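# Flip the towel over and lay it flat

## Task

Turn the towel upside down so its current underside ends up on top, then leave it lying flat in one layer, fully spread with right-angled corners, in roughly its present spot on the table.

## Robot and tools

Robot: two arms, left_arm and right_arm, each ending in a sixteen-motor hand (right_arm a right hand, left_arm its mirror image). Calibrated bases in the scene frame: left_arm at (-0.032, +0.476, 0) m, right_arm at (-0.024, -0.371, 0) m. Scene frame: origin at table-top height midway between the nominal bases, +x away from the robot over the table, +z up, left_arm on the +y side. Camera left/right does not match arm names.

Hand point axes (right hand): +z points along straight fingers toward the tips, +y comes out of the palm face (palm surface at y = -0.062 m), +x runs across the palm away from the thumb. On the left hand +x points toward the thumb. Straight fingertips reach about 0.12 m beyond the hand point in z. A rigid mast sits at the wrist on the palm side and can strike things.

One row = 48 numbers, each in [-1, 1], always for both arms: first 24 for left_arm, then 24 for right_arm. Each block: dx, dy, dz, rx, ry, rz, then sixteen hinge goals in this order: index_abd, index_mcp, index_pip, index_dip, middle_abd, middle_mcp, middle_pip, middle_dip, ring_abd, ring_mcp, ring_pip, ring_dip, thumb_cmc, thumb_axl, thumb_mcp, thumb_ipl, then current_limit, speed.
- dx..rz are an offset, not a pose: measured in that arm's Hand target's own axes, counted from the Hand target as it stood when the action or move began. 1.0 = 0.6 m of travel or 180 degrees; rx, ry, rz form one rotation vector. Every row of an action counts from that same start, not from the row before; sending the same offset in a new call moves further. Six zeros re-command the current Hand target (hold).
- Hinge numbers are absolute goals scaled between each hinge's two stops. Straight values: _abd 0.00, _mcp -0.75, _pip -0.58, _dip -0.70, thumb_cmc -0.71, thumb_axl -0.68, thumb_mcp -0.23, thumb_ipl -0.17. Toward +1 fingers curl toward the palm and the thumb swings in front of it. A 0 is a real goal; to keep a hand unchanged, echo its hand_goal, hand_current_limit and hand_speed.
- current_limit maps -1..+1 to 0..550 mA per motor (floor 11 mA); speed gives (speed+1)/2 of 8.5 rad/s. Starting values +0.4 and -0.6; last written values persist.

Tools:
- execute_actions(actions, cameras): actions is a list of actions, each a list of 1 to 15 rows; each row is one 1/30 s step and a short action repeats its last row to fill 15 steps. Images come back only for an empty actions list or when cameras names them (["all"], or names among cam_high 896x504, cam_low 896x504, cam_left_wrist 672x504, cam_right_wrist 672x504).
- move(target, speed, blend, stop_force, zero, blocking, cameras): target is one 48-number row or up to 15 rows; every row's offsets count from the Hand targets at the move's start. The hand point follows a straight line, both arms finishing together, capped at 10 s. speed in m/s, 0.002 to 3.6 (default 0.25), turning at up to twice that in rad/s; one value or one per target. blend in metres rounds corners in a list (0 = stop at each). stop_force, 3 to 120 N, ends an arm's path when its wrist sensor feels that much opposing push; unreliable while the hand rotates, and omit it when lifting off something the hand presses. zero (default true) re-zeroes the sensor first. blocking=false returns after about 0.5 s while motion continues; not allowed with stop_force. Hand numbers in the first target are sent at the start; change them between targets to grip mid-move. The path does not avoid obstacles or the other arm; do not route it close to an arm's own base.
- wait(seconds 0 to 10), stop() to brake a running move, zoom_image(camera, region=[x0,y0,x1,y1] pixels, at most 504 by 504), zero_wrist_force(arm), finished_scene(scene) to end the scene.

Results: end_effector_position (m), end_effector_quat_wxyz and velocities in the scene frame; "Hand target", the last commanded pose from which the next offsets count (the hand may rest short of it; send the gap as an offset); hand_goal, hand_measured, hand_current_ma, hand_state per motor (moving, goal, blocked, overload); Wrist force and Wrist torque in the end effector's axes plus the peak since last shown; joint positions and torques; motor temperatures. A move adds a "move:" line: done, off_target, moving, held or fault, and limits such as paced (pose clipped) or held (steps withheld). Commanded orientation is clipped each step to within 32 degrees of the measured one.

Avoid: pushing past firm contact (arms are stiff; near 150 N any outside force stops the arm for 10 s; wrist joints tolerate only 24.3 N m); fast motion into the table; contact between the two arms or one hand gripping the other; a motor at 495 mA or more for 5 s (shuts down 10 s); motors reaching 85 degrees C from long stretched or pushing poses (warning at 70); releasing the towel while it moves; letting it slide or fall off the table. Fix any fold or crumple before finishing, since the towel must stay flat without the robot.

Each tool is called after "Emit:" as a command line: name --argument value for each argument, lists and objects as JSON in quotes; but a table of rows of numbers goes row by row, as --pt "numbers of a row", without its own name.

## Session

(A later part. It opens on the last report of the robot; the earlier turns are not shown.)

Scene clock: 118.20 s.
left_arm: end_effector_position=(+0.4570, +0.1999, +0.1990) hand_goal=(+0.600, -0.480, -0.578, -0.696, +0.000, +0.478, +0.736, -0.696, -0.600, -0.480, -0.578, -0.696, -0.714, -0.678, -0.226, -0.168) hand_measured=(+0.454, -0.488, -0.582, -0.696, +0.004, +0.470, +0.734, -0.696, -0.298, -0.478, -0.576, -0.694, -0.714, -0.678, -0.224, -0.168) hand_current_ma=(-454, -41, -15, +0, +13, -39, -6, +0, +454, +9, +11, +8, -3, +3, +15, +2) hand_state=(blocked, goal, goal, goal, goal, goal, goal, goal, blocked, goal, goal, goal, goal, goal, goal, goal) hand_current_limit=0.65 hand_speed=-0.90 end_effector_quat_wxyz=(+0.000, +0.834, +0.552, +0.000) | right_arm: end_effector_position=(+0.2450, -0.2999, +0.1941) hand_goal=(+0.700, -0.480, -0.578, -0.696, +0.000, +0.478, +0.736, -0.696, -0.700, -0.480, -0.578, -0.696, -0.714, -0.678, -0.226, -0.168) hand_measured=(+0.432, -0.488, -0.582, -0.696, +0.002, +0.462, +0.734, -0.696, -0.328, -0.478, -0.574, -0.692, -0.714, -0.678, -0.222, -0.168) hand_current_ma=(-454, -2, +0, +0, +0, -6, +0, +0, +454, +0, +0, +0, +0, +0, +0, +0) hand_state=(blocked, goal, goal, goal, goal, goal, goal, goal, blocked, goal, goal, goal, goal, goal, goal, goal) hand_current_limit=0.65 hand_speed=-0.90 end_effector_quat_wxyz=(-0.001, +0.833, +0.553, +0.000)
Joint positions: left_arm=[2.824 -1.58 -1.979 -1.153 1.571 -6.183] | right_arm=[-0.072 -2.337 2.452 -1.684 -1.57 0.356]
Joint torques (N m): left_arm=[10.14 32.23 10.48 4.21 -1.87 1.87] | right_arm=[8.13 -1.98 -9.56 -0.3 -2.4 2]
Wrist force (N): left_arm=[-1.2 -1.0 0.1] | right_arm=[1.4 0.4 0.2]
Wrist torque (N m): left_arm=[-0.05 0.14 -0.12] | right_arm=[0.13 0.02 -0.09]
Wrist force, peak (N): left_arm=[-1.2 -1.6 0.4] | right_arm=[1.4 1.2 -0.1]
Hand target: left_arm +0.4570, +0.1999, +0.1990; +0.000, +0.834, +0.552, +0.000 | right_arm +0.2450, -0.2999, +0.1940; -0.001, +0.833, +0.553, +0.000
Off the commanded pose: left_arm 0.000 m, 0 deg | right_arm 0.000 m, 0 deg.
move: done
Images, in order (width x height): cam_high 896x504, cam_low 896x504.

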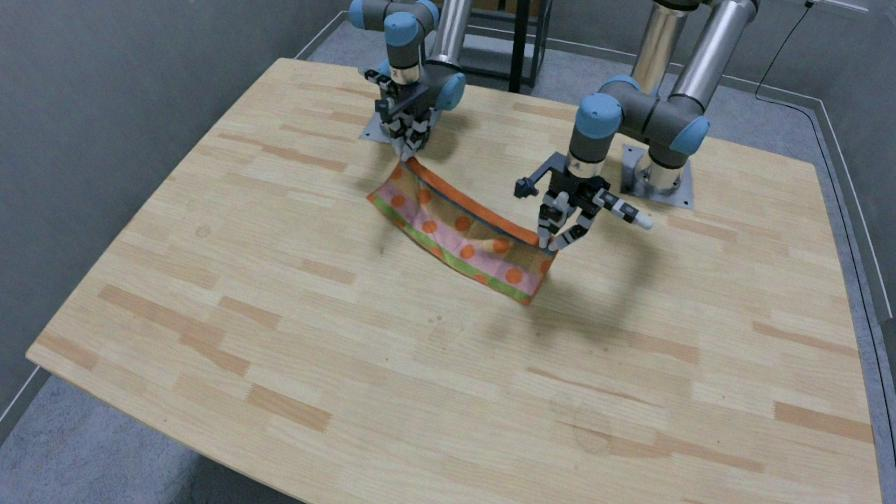

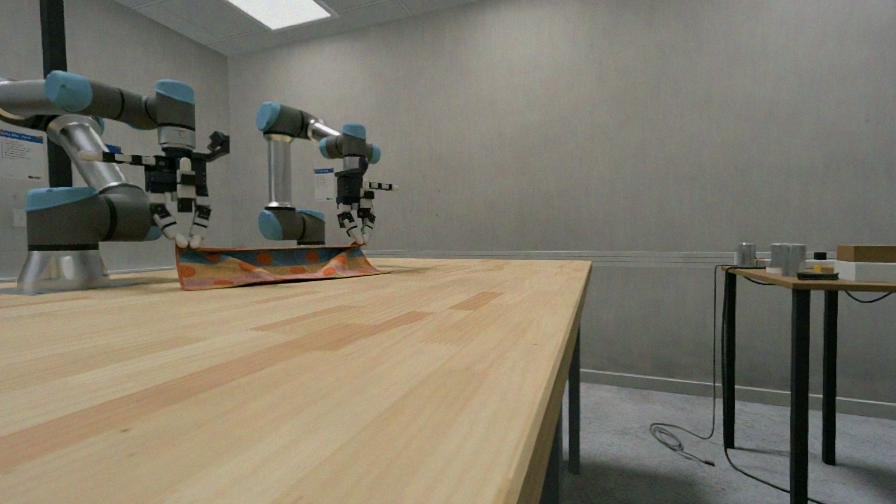

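Emit:
move --pt "0 -0.0583 0.0817 0 0 0 0.6 -0.479 -0.577 -0.696 0 0.479 0.737 -0.696 -0.6 -0.479 -0.577 -0.696 -0.714 -0.678 -0.226 -0.168 0.65 -0.9 0 -0.0583 0.0783 0 0 0 0.7 -0.479 -0.577 -0.696 0 0.479 0.737 -0.696 -0.7 -0.479 -0.577 -0.696 -0.714 -0.678 -0.226 -0.168 0.65 -0.9" --pt "0 -0.0833 0.125 0 0 0 0.6 -0.479 -0.577 -0.696 0 0.479 0.737 -0.696 -0.6 -0.479 -0.577 -0.696 -0.714 -0.678 -0.226 -0.168 0.65 -0.9 0 -0.0833 0.1168 0 0 0 0.7 -0.479 -0.577 -0.696 0 0.479 0.737 -0.696 -0.7 -0.479 -0.577 -0.696 -0.714 -0.678 -0.226 -0.168 0.65 -0.9" --blend '[0.01,0]' --speed 0.1 --cameras '["all"]'

Emit:
zoom_image --camera "cam_high" --region '[360, 100, 600, 320]'

Emit:
zoom_image --camera "cam_low" --region '[160, 220, 400, 310]'

Scene clock: 120.63 s.
left_arm: end_effector_position=(+0.4110, +0.2194, +0.1240) hand_goal=(+0.600, -0.480, -0.578, -0.696, +0.000, +0.478, +0.736, -0.696, -0.600, -0.480, -0.578, -0.696, -0.714, -0.678, -0.226, -0.168) hand_measured=(+0.454, -0.488, -0.582, -0.696, +0.004, +0.470, +0.734, -0.696, -0.298, -0.478, -0.576, -0.694, -0.714, -0.678, -0.224, -0.168) hand_current_ma=(-454, -41, -15, +0, +13, -39, -6, +0, +454, +12, +11, +8, -3, +3, +15, +2) hand_state=(blocked, goal, goal, goal, goal, goal, goal, goal, blocked, goal, goal, goal, goal, goal, goal, goal) hand_current_limit=0.65 hand_speed=-0.90 end_effector_quat_wxyz=(+0.000, +0.834, +0.552, +0.000) | right_arm: end_effector_position=(+0.1989, -0.2804, +0.1241) hand_goal=(+0.700, -0.480, -0.578, -0.696, +0.000, +0.478, +0.736, -0.696, -0.700, -0.480, -0.578, -0.696, -0.714, -0.678, -0.226, -0.168) hand_measured=(+0.432, -0.488, -0.582, -0.696, +0.002, +0.462, +0.734, -0.696, -0.328, -0.478, -0.574, -0.692, -0.714, -0.678, -0.222, -0.168) hand_current_ma=(-454, -2, +0, +0, +0, -6, +0, +0, +454, +0, +0, +0, +0, +0, +0, +0) hand_state=(blocked, goal, goal, goal, goal, goal, goal, goal, blocked, goal, goal, goal, goal, goal, goal, goal) hand_current_limit=0.65 hand_speed=-0.90 end_effector_quat_wxyz=(-0.001, +0.833, +0.553, +0.000)
Joint positions: left_arm=[2.837 -1.562 -2.219 -0.931 1.571 -6.17] | right_arm=[0.041 -2.415 2.649 -1.804 -1.57 0.468]
Joint torques (N m): left_arm=[11.58 6.47 6.29 4.51 -0.35 1.84] | right_arm=[8.09 18.83 -8.41 -4.83 -2.4 1.95]
Wrist force (N): left_arm=[-1.3 -0.9 -0.6] | right_arm=[1.0 0.4 0.0]
Wrist torque (N m): left_arm=[0.01 0.11 -0.14] | right_arm=[0.09 0.05 -0.10]
Wrist force, peak (N): left_arm=[-1.5 -1.0 -0.8] | right_arm=[1.4 0.7 0.0]
Hand target: left_arm +0.4110, +0.2194, +0.1240; +0.000, +0.834, +0.552, +0.000 | right_arm +0.1989, -0.2804, +0.1240; -0.001, +0.833, +0.553, +0.000
Off the commanded pose: left_arm 0.000 m, 0 deg | right_arm 0.000 m, 0 deg.
move: done
camera_calibration:
cam_left_wrist: T_world_to_cam=[[-0.876654, -0.479105, 0.0439929, 0.423346], [-0.293859, 0.605601, 0.739523, -0.150519], [-0.380951, 0.635378, -0.671692, 0.221401], [0, 0, 0, 1]] pos_world=[0.41124, 0.153309, 0.241402]
cam_right_wrist: T_world_to_cam=[[0.291154, -0.95537, -0.0499751, -0.284066], [-0.627791, -0.230218, 0.743558, -0.082936], [-0.721878, -0.185116, -0.666802, 0.303345], [0, 0, 0, 1]] pos_world=[0.249618, -0.234328, 0.249742]

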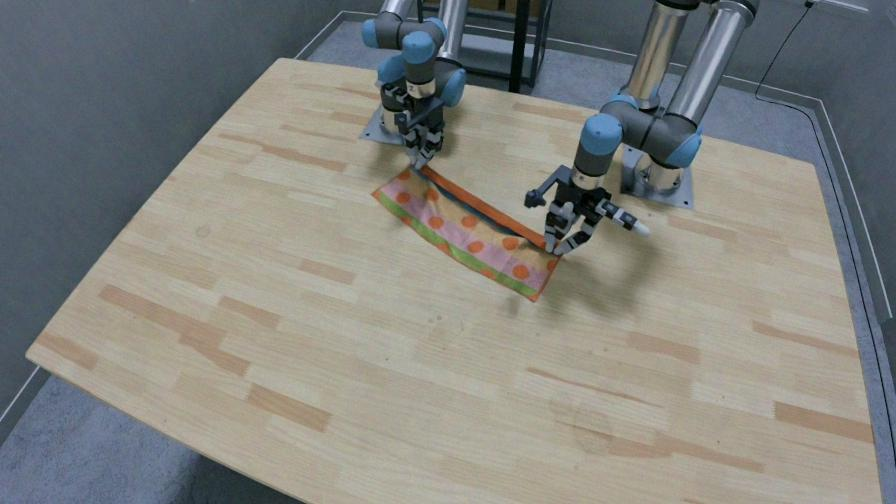

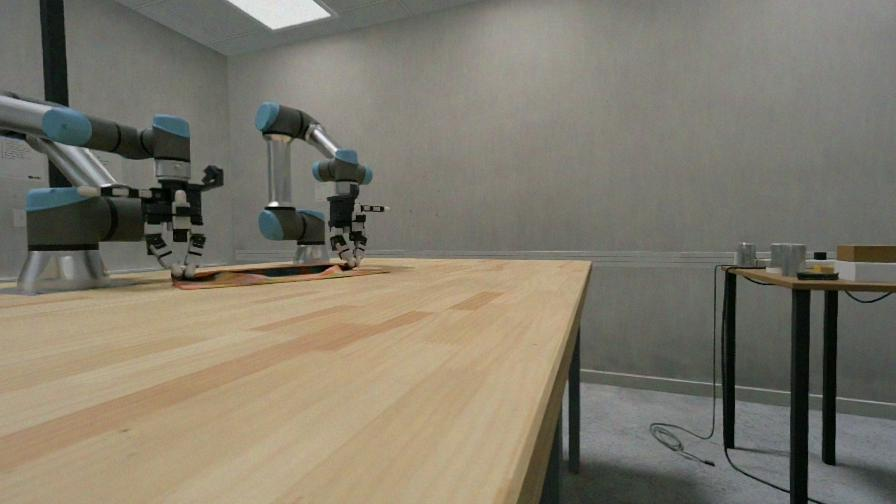

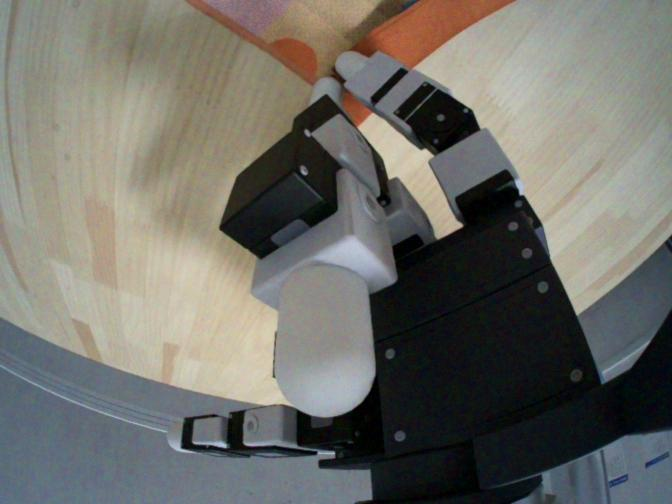

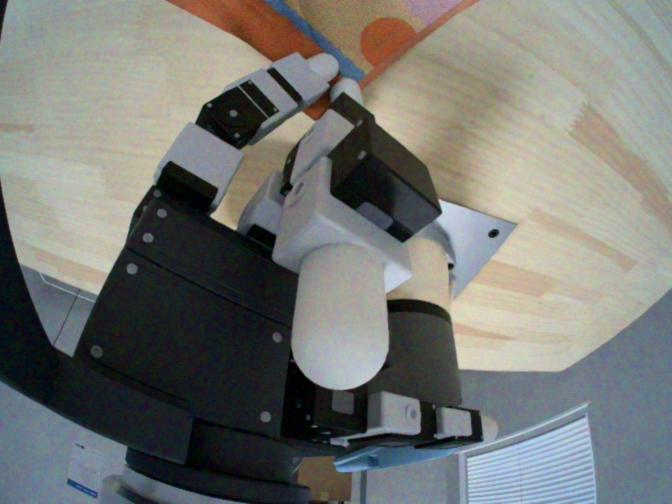

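Scaled by 2.100.

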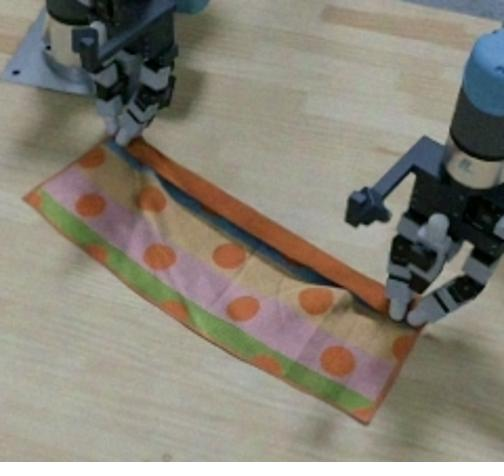

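Scaled by 2.100.

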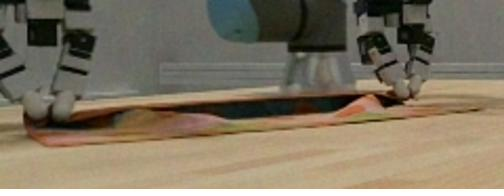

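Emit:
move --target '[0,0,0.0108,0,0,0,0.6,-0.479,-0.577,-0.696,0,0.479,0.737,-0.696,-0.6,-0.479,-0.577,-0.696,-0.714,-0.678,-0.226,-0.168,0.65,-0.9,0,0,0.0108,0,0,0,0.7,-0.479,-0.577,-0.696,0,0.479,0.737,-0.696,-0.7,-0.479,-0.577,-0.696,-0.714,-0.678,-0.226,-0.168,0.65,-0.9]' --speed 0.03 --cameras '[]'

Emit:
move --target '[0,0,0,0,0,0,-0.217,-0.479,-0.577,-0.696,0,0.479,0.737,-0.696,0.217,-0.479,-0.577,-0.696,-0.714,-0.678,-0.226,-0.168,0.65,-0.9,0,0,0,0,0,0,-0.217,-0.479,-0.577,-0.696,0,0.479,0.737,-0.696,0.217,-0.479,-0.577,-0.696,-0.714,-0.678,-0.226,-0.168,0.65,-0.9]' --speed 0.03 --cameras '["cam_high","cam_low"]'

Emit:
zoom_image --camera "cam_high" --region '[360, 100, 600, 320]'

Scene clock: 122.90 s.
left_arm: end_effector_position=(+0.4110, +0.2194, +0.1175) hand_goal=(+0.600, -0.480, -0.578, -0.696, +0.000, +0.478, +0.736, -0.696, -0.600, -0.480, -0.578, -0.696, -0.714, -0.678, -0.226, -0.168) hand_measured=(+0.454, -0.488, -0.582, -0.696, +0.004, +0.470, +0.734, -0.696, -0.298, -0.476, -0.576, -0.694, -0.714, -0.678, -0.224, -0.168) hand_current_ma=(-454, -36, -15, +0, +13, -39, -6, +0, +454, +14, +11, +8, -3, +3, +15, +2) hand_state=(blocked, goal, goal, goal, goal, goal, goal, goal, blocked, goal, goal, goal, goal, goal, goal, goal) hand_current_limit=0.65 hand_speed=-0.90 end_effector_quat_wxyz=(+0.000, +0.834, +0.552, +0.000) | right_arm: end_effector_position=(+0.1989, -0.2804, +0.1176) hand_goal=(+0.700, -0.480, -0.578, -0.696, +0.000, +0.478, +0.736, -0.696, -0.700, -0.480, -0.578, -0.696, -0.714, -0.678, -0.226, -0.168) hand_measured=(+0.432, -0.488, -0.582, -0.696, +0.002, +0.462, +0.734, -0.696, -0.328, -0.478, -0.574, -0.692, -0.714, -0.678, -0.222, -0.168) hand_current_ma=(-454, -2, +0, +0, +0, -6, +0, +0, +454, +0, +0, +0, +0, +0, +0, +0) hand_state=(blocked, goal, goal, goal, goal, goal, goal, goal, blocked, goal, goal, goal, goal, goal, goal, goal) hand_current_limit=0.65 hand_speed=-0.90 end_effector_quat_wxyz=(-0.001, +0.833, +0.553, +0.000)
Joint positions: left_arm=[2.837 -1.574 -2.228 -0.91 1.571 -6.17] | right_arm=[0.041 -2.407 2.665 -1.828 -1.57 0.468]
Joint torques (N m): left_arm=[11.24 6.06 7.5 4.38 -1.71 1.78] | right_arm=[5.97 18.39 -8.28 -4.88 -1.25 0.53]
Wrist force (N): left_arm=[-1.4 -0.8 -0.8] | right_arm=[1.1 0.4 -0.5]
Wrist torque (N m): left_arm=[0.03 0.11 -0.15] | right_arm=[0.16 0.07 -0.09]
Wrist force, peak (N): left_arm=[-1.5 -1.0 -0.9] | right_arm=[1.2 0.7 0.1]
Hand target: left_arm +0.4110, +0.2194, +0.1175; +0.000, +0.834, +0.552, +0.000 | right_arm +0.1989, -0.2804, +0.1176; -0.001, +0.833, +0.553, +0.000
Off the commanded pose: left_arm 0.000 m, 0 deg | right_arm 0.000 m, 0 deg.
move: done
No camera images: "cameras" was empty.

Scene clock: 125.23 s.
left_arm: end_effector_position=(+0.4110, +0.2194, +0.1175) hand_goal=(-0.218, -0.480, -0.578, -0.696, +0.000, +0.478, +0.736, -0.696, +0.216, -0.480, -0.578, -0.696, -0.714, -0.678, -0.226, -0.168) hand_measured=(-0.212, -0.486, -0.582, -0.696, +0.004, +0.470, +0.734, -0.696, +0.198, -0.472, -0.570, -0.692, -0.714, -0.678, -0.224, -0.168) hand_current_ma=(+21, -31, -14, +0, +13, -39, -6, +0, -67, +36, +34, +21, -3, +3, +15, +2) hand_state=(goal, goal, goal, goal, goal, goal, goal, goal, goal, goal, goal, goal, goal, goal, goal, goal) hand_current_limit=0.65 hand_speed=-0.90 end_effector_quat_wxyz=(+0.000, +0.834, +0.552, +0.000) | right_arm: end_effector_position=(+0.1989, -0.2804, +0.1175) hand_goal=(-0.218, -0.480, -0.578, -0.696, +0.000, +0.478, +0.736, -0.696, +0.216, -0.480, -0.578, -0.696, -0.714, -0.678, -0.226, -0.168) hand_measured=(-0.212, -0.486, -0.582, -0.696, +0.002, +0.462, +0.734, -0.696, +0.192, -0.474, -0.574, -0.692, -0.714, -0.678, -0.222, -0.168) hand_current_ma=(+1, -1, +0, +0, +0, -6, +0, +0, -10, +1, +0, +0, +0, +0, +0, +0) hand_state=(goal, goal, goal, goal, goal, goal, goal, goal, blocked, goal, goal, goal, goal, goal, goal, goal) hand_current_limit=0.65 hand_speed=-0.90 end_effector_quat_wxyz=(-0.001, +0.833, +0.553, +0.000)
Joint positions: left_arm=[2.837 -1.574 -2.228 -0.91 1.571 -6.17] | right_arm=[0.041 -2.407 2.665 -1.828 -1.57 0.468]
Joint torques (N m): left_arm=[8.04 7.18 7.98 3.13 -1.34 1.08] | right_arm=[8.42 18.05 -10.16 -4.79 -1.81 1.88]
Wrist force (N): left_arm=[0.0 -1.2 -0.9] | right_arm=[-0.3 0.5 -0.1]
Wrist torque (N m): left_arm=[0.01 0.22 -0.10] | right_arm=[0.12 -0.05 -0.14]
Wrist force, peak (N): left_arm=[1.5 -1.7 -3.9] | right_arm=[-1.0 0.3 -1.3]
Hand target: left_arm +0.4110, +0.2194, +0.1175; +0.000, +0.834, +0.552, +0.000 | right_arm +0.1989, -0.2804, +0.1176; -0.001, +0.833, +0.553, +0.000
Off the commanded pose: left_arm 0.000 m, 0 deg | right_arm 0.000 m, 0 deg.
move: done
Images, in order (width x height): cam_high 896x504, cam_low 896x504.

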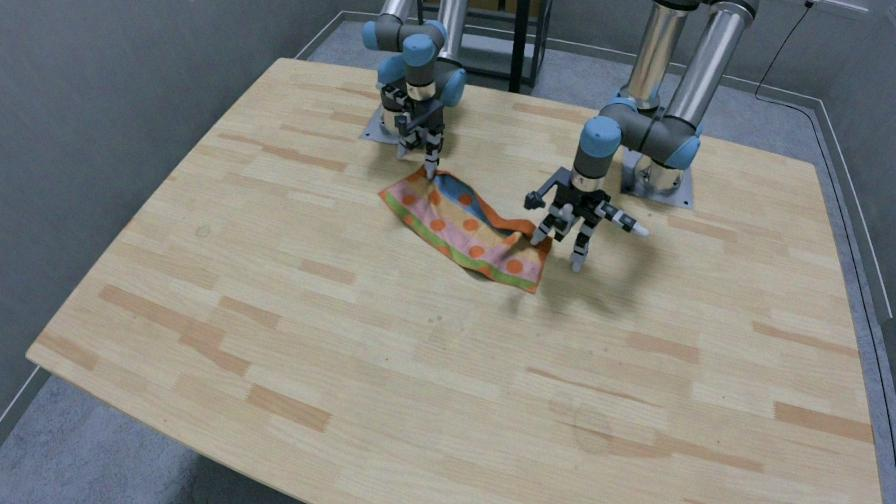

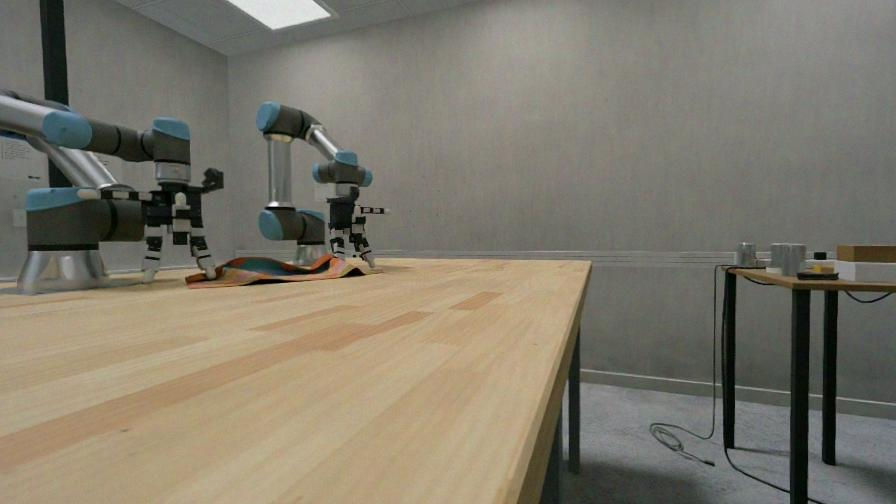

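Scaled by 2.100.

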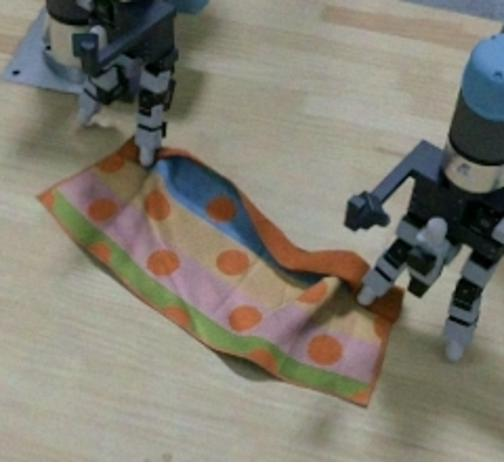

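Emit:
move --target '[0,-0.05,-0.2,0,0,0,-0.217,-0.479,-0.577,-0.696,0,0.479,0.737,-0.696,0.217,-0.479,-0.577,-0.696,-0.714,-0.678,-0.226,-0.168,0.65,-0.9,0,0,-0.2,0,0,0,-0.217,-0.479,-0.577,-0.696,0,0.479,0.737,-0.696,0.217,-0.479,-0.577,-0.696,-0.714,-0.678,-0.226,-0.168,0.65,-0.9]' --speed 0.15 --cameras '["all"]'

Emit:
zoom_image --camera "cam_high" --region '[360, 100, 600, 320]'

Scene clock: 127.07 s.
left_arm: end_effector_position=(+0.3833, +0.2311, +0.2374) hand_goal=(-0.218, -0.480, -0.578, -0.696, +0.000, +0.478, +0.736, -0.696, +0.216, -0.480, -0.578, -0.696, -0.714, -0.678, -0.226, -0.168) hand_measured=(-0.212, -0.486, -0.582, -0.696, +0.004, +0.470, +0.734, -0.696, +0.210, -0.480, -0.576, -0.694, -0.714, -0.678, -0.224, -0.168) hand_current_ma=(+20, -30, -14, +0, +13, -39, -6, +0, -21, +1, +10, +12, -3, +3, +15, +2) hand_state=(goal, goal, goal, goal, goal, goal, goal, goal, goal, goal, goal, goal, goal, goal, goal, goal) hand_current_limit=0.65 hand_speed=-0.90 end_effector_quat_wxyz=(+0.000, +0.834, +0.552, +0.000) | right_arm: end_effector_position=(+0.1990, -0.2805, +0.2375) hand_goal=(-0.218, -0.480, -0.578, -0.696, +0.000, +0.478, +0.736, -0.696, +0.216, -0.480, -0.578, -0.696, -0.714, -0.678, -0.226, -0.168) hand_measured=(-0.214, -0.486, -0.582, -0.696, +0.002, +0.462, +0.734, -0.696, +0.210, -0.480, -0.576, -0.694, -0.714, -0.678, -0.222, -0.168) hand_current_ma=(+1, -1, +0, +0, +0, -6, +0, +0, -1, +0, +0, +0, +0, +0, +0, +0) hand_state=(goal, goal, goal, goal, goal, goal, goal, goal, goal, goal, goal, goal, goal, goal, goal, goal) hand_current_limit=0.65 hand_speed=-0.90 end_effector_quat_wxyz=(-0.001, +0.833, +0.553, +0.000)
Joint positions: left_arm=[2.846 -1.341 -2.083 -1.287 1.571 -6.161] | right_arm=[0.04 -2.448 2.364 -1.485 -1.57 0.468]
Joint torques (N m): left_arm=[12.09 23.88 38.15 1.09 -2.12 1.98] | right_arm=[-10.57 19.08 -38.71 -0.36 1.64 -1.77]
Wrist force (N): left_arm=[-0.3 -0.7 -0.3] | right_arm=[0.2 0.1 -0.2]
Wrist torque (N m): left_arm=[0.04 0.23 -0.08] | right_arm=[0.12 -0.04 0.04]
Wrist force, peak (N): left_arm=[-0.1 -1.0 -1.3] | right_arm=[-0.3 0.4 1.1]
Hand target: left_arm +0.3833, +0.2311, +0.2375; +0.000, +0.834, +0.552, +0.000 | right_arm +0.1990, -0.2805, +0.2376; -0.001, +0.833, +0.553, +0.000
Off the commanded pose: left_arm 0.000 m, 0 deg | right_arm 0.000 m, 0 deg.
move: done
camera_calibration:
cam_left_wrist: T_world_to_cam=[[-0.876603, -0.479191, 0.044084, 0.399637], [-0.293871, 0.605621, 0.739502, -0.249672], [-0.381061, 0.635294, -0.67171, 0.279714], [0, 0, 0, 1]] pos_world=[0.38354, 0.165009, 0.354901]
cam_right_wrist: T_world_to_cam=[[0.291084, -0.955393, -0.049945, -0.278522], [-0.627712, -0.230124, 0.743653, -0.167248], [-0.721975, -0.185115, -0.666697, 0.379], [0, 0, 0, 1]] pos_world=[0.249719, -0.234427, 0.363142]

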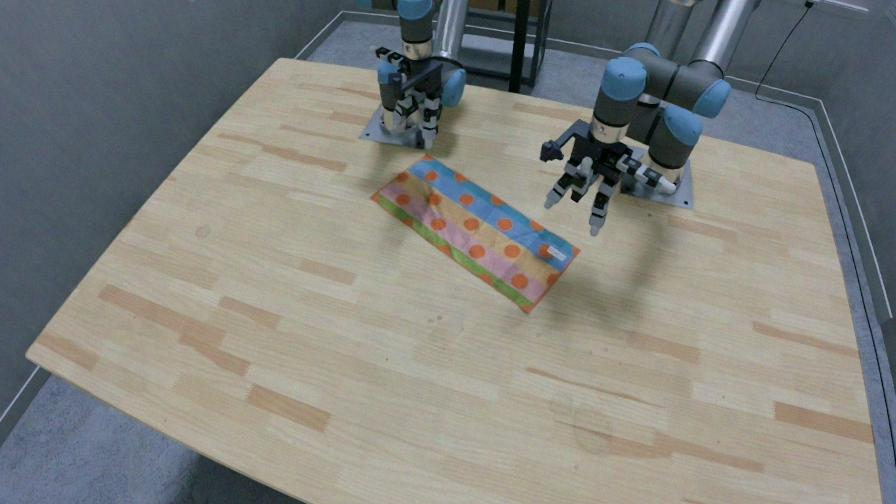

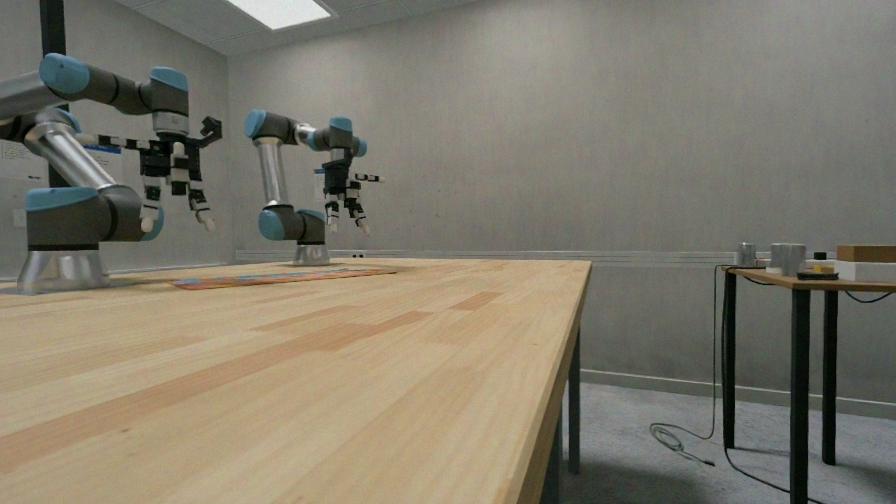

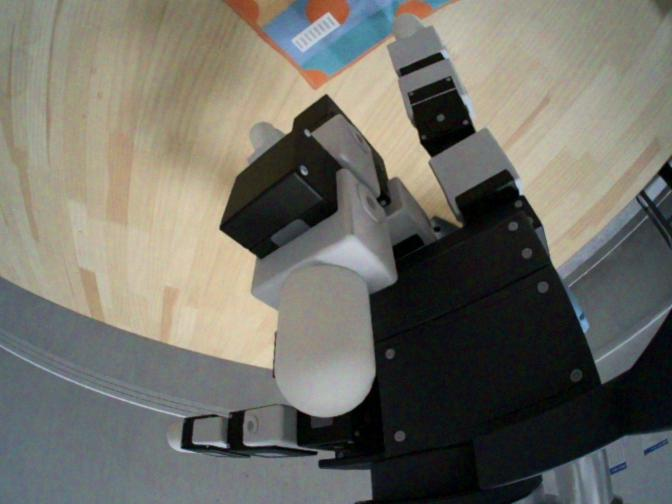

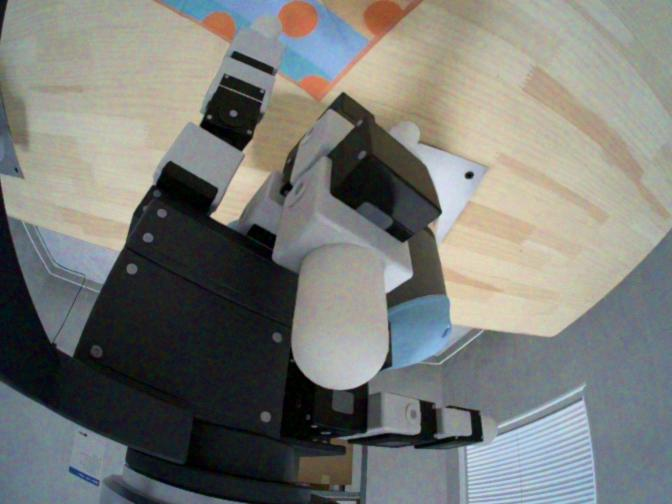

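Scaled by 2.100.

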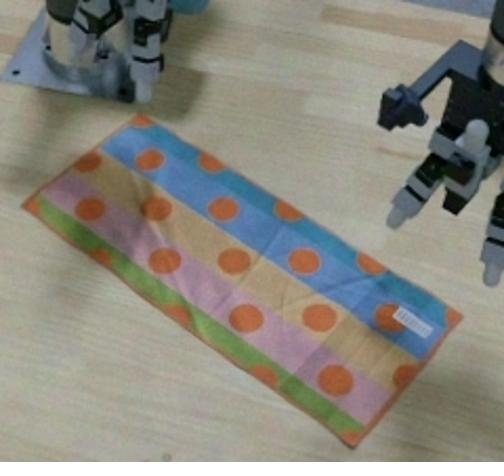

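Emit:
move --target '[0,0.44,0,0,0,0,-0.217,-0.479,-0.577,-0.696,0,0.479,0.737,-0.696,0.217,-0.479,-0.577,-0.696,-0.714,-0.678,-0.226,-0.168,0.65,-0.9,0,0.42,0,0,0,0,-0.217,-0.479,-0.577,-0.696,0,0.479,0.737,-0.696,0.217,-0.479,-0.577,-0.696,-0.714,-0.678,-0.226,-0.168,0.65,-0.9]' --speed 0.25 --cameras '["all"]'

Emit:
zoom_image --camera "cam_low" --region '[160, 240, 410, 310]'

Scene clock: 129.73 s.
left_arm: end_effector_position=(+0.6264, +0.1282, +0.2376) hand_goal=(-0.218, -0.480, -0.578, -0.696, +0.000, +0.478, +0.736, -0.696, +0.216, -0.480, -0.578, -0.696, -0.714, -0.678, -0.226, -0.168) hand_measured=(-0.212, -0.484, -0.582, -0.696, +0.004, +0.470, +0.734, -0.696, +0.210, -0.480, -0.576, -0.694, -0.714, -0.678, -0.224, -0.168) hand_current_ma=(+19, -22, -13, +0, +13, -39, -6, +0, -20, -3, +8, +12, -3, +3, +15, +2) hand_state=(goal, goal, goal, goal, goal, goal, goal, goal, goal, goal, goal, goal, goal, goal, goal, goal) hand_current_limit=0.65 hand_speed=-0.90 end_effector_quat_wxyz=(+0.000, +0.834, +0.552, +0.000) | right_arm: end_effector_position=(+0.4311, -0.3786, +0.2372) hand_goal=(-0.218, -0.480, -0.578, -0.696, +0.000, +0.478, +0.736, -0.696, +0.216, -0.480, -0.578, -0.696, -0.714, -0.678, -0.226, -0.168) hand_measured=(-0.214, -0.484, -0.580, -0.696, +0.002, +0.462, +0.734, -0.696, +0.210, -0.480, -0.576, -0.694, -0.714, -0.678, -0.222, -0.168) hand_current_ma=(+1, -1, +0, +0, +0, -6, +0, +0, -1, +0, +0, +0, +0, +0, +0, +0) hand_state=(goal, goal, goal, goal, goal, goal, goal, goal, goal, goal, goal, goal, goal, goal, goal, goal) hand_current_limit=0.65 hand_speed=-0.90 end_effector_quat_wxyz=(-0.001, +0.833, +0.553, +0.000)
Joint positions: left_arm=[2.796 -1.974 -1.389 -1.348 1.571 -6.211] | right_arm=[-0.259 -1.838 2.11 -1.842 -1.57 0.168]
Joint torques (N m): left_arm=[-11.4 25.63 38.6 1.03 2.32 -2.21] | right_arm=[-4.07 -0.83 -37.52 -5.11 -2.12 0.62]
Wrist force (N): left_arm=[-0.5 -0.7 -0.5] | right_arm=[0.3 0.4 0.0]
Wrist torque (N m): left_arm=[0.04 0.25 0.02] | right_arm=[0.15 -0.05 0.05]
Wrist force, peak (N): left_arm=[-0.3 -2.3 -0.3] | right_arm=[0.4 2.0 0.0]
Hand target: left_arm +0.6264, +0.1282, +0.2376; +0.000, +0.834, +0.552, +0.000 | right_arm +0.4311, -0.3786, +0.2372; -0.001, +0.833, +0.553, +0.000
Off the commanded pose: left_arm 0.000 m, 0 deg | right_arm 0.000 m, 0 deg.
move: done
camera_calibration:
cam_left_wrist: T_world_to_cam=[[-0.87665, -0.479106, 0.0440604, 0.563367], [-0.29384, 0.605663, 0.73948, -0.116105], [-0.380975, 0.635319, -0.671735, 0.437772], [0, 0, 0, 1]] pos_world=[0.62654, 0.0621086, 0.355101]
cam_right_wrist: T_world_to_cam=[[0.291145, -0.955371, -0.0500158, -0.439818], [-0.627685, -0.230216, 0.743648, -0.0439492], [-0.721973, -0.185115, -0.666698, 0.52821], [0, 0, 0, 1]] pos_world=[0.481819, -0.332528, 0.362842]

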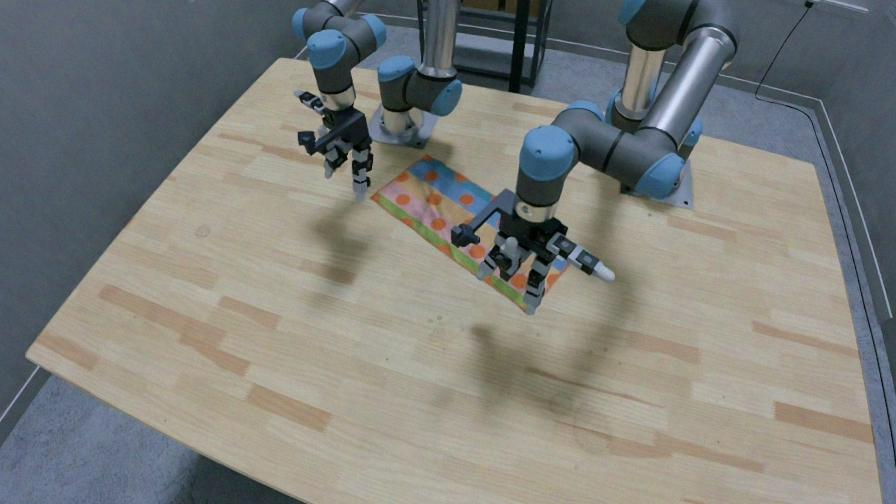

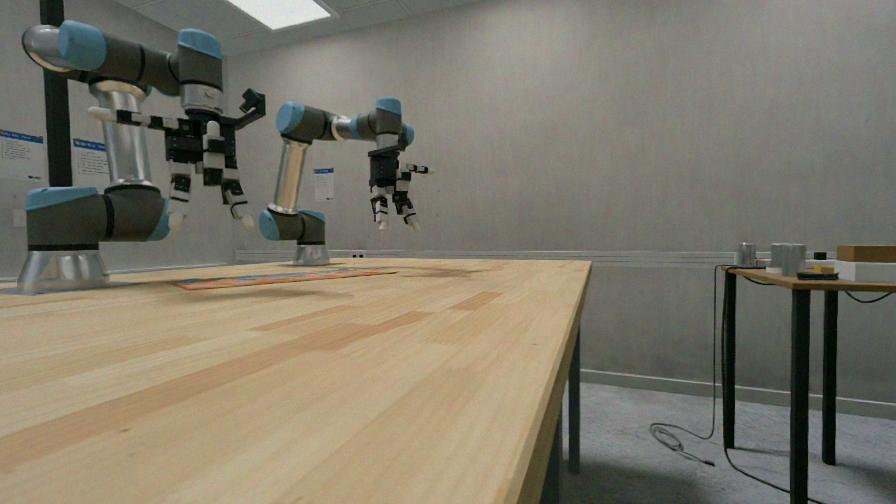

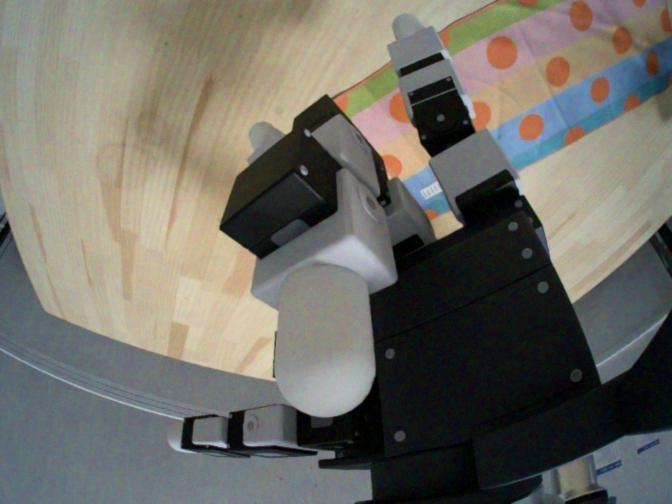

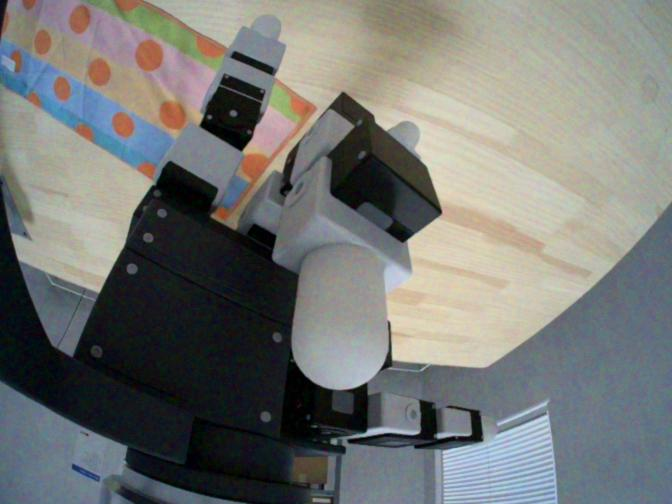

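Scaled by 2.016.

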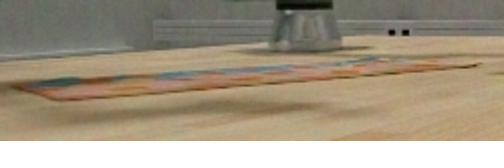

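Emit:
zoom_image --camera "cam_left_wrist" --region '[280, 0, 672, 260]'

Emit:
zoom_image --camera "cam_right_wrist" --region '[0, 0, 360, 240]'

Scaled by 1.286 from the camera's 672x504 image, which has a finer 960x720 frame.

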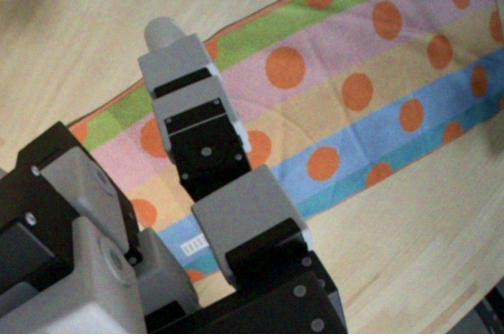

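Scaled by 1.400 from the camera's 672x504 image, which has a finer 960x720 frame.

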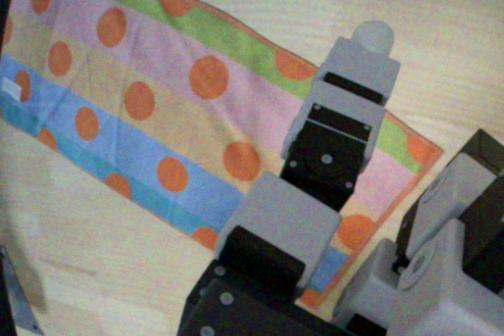

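Emit:
finished_scene --scene 2

The scene is finished: the task was done.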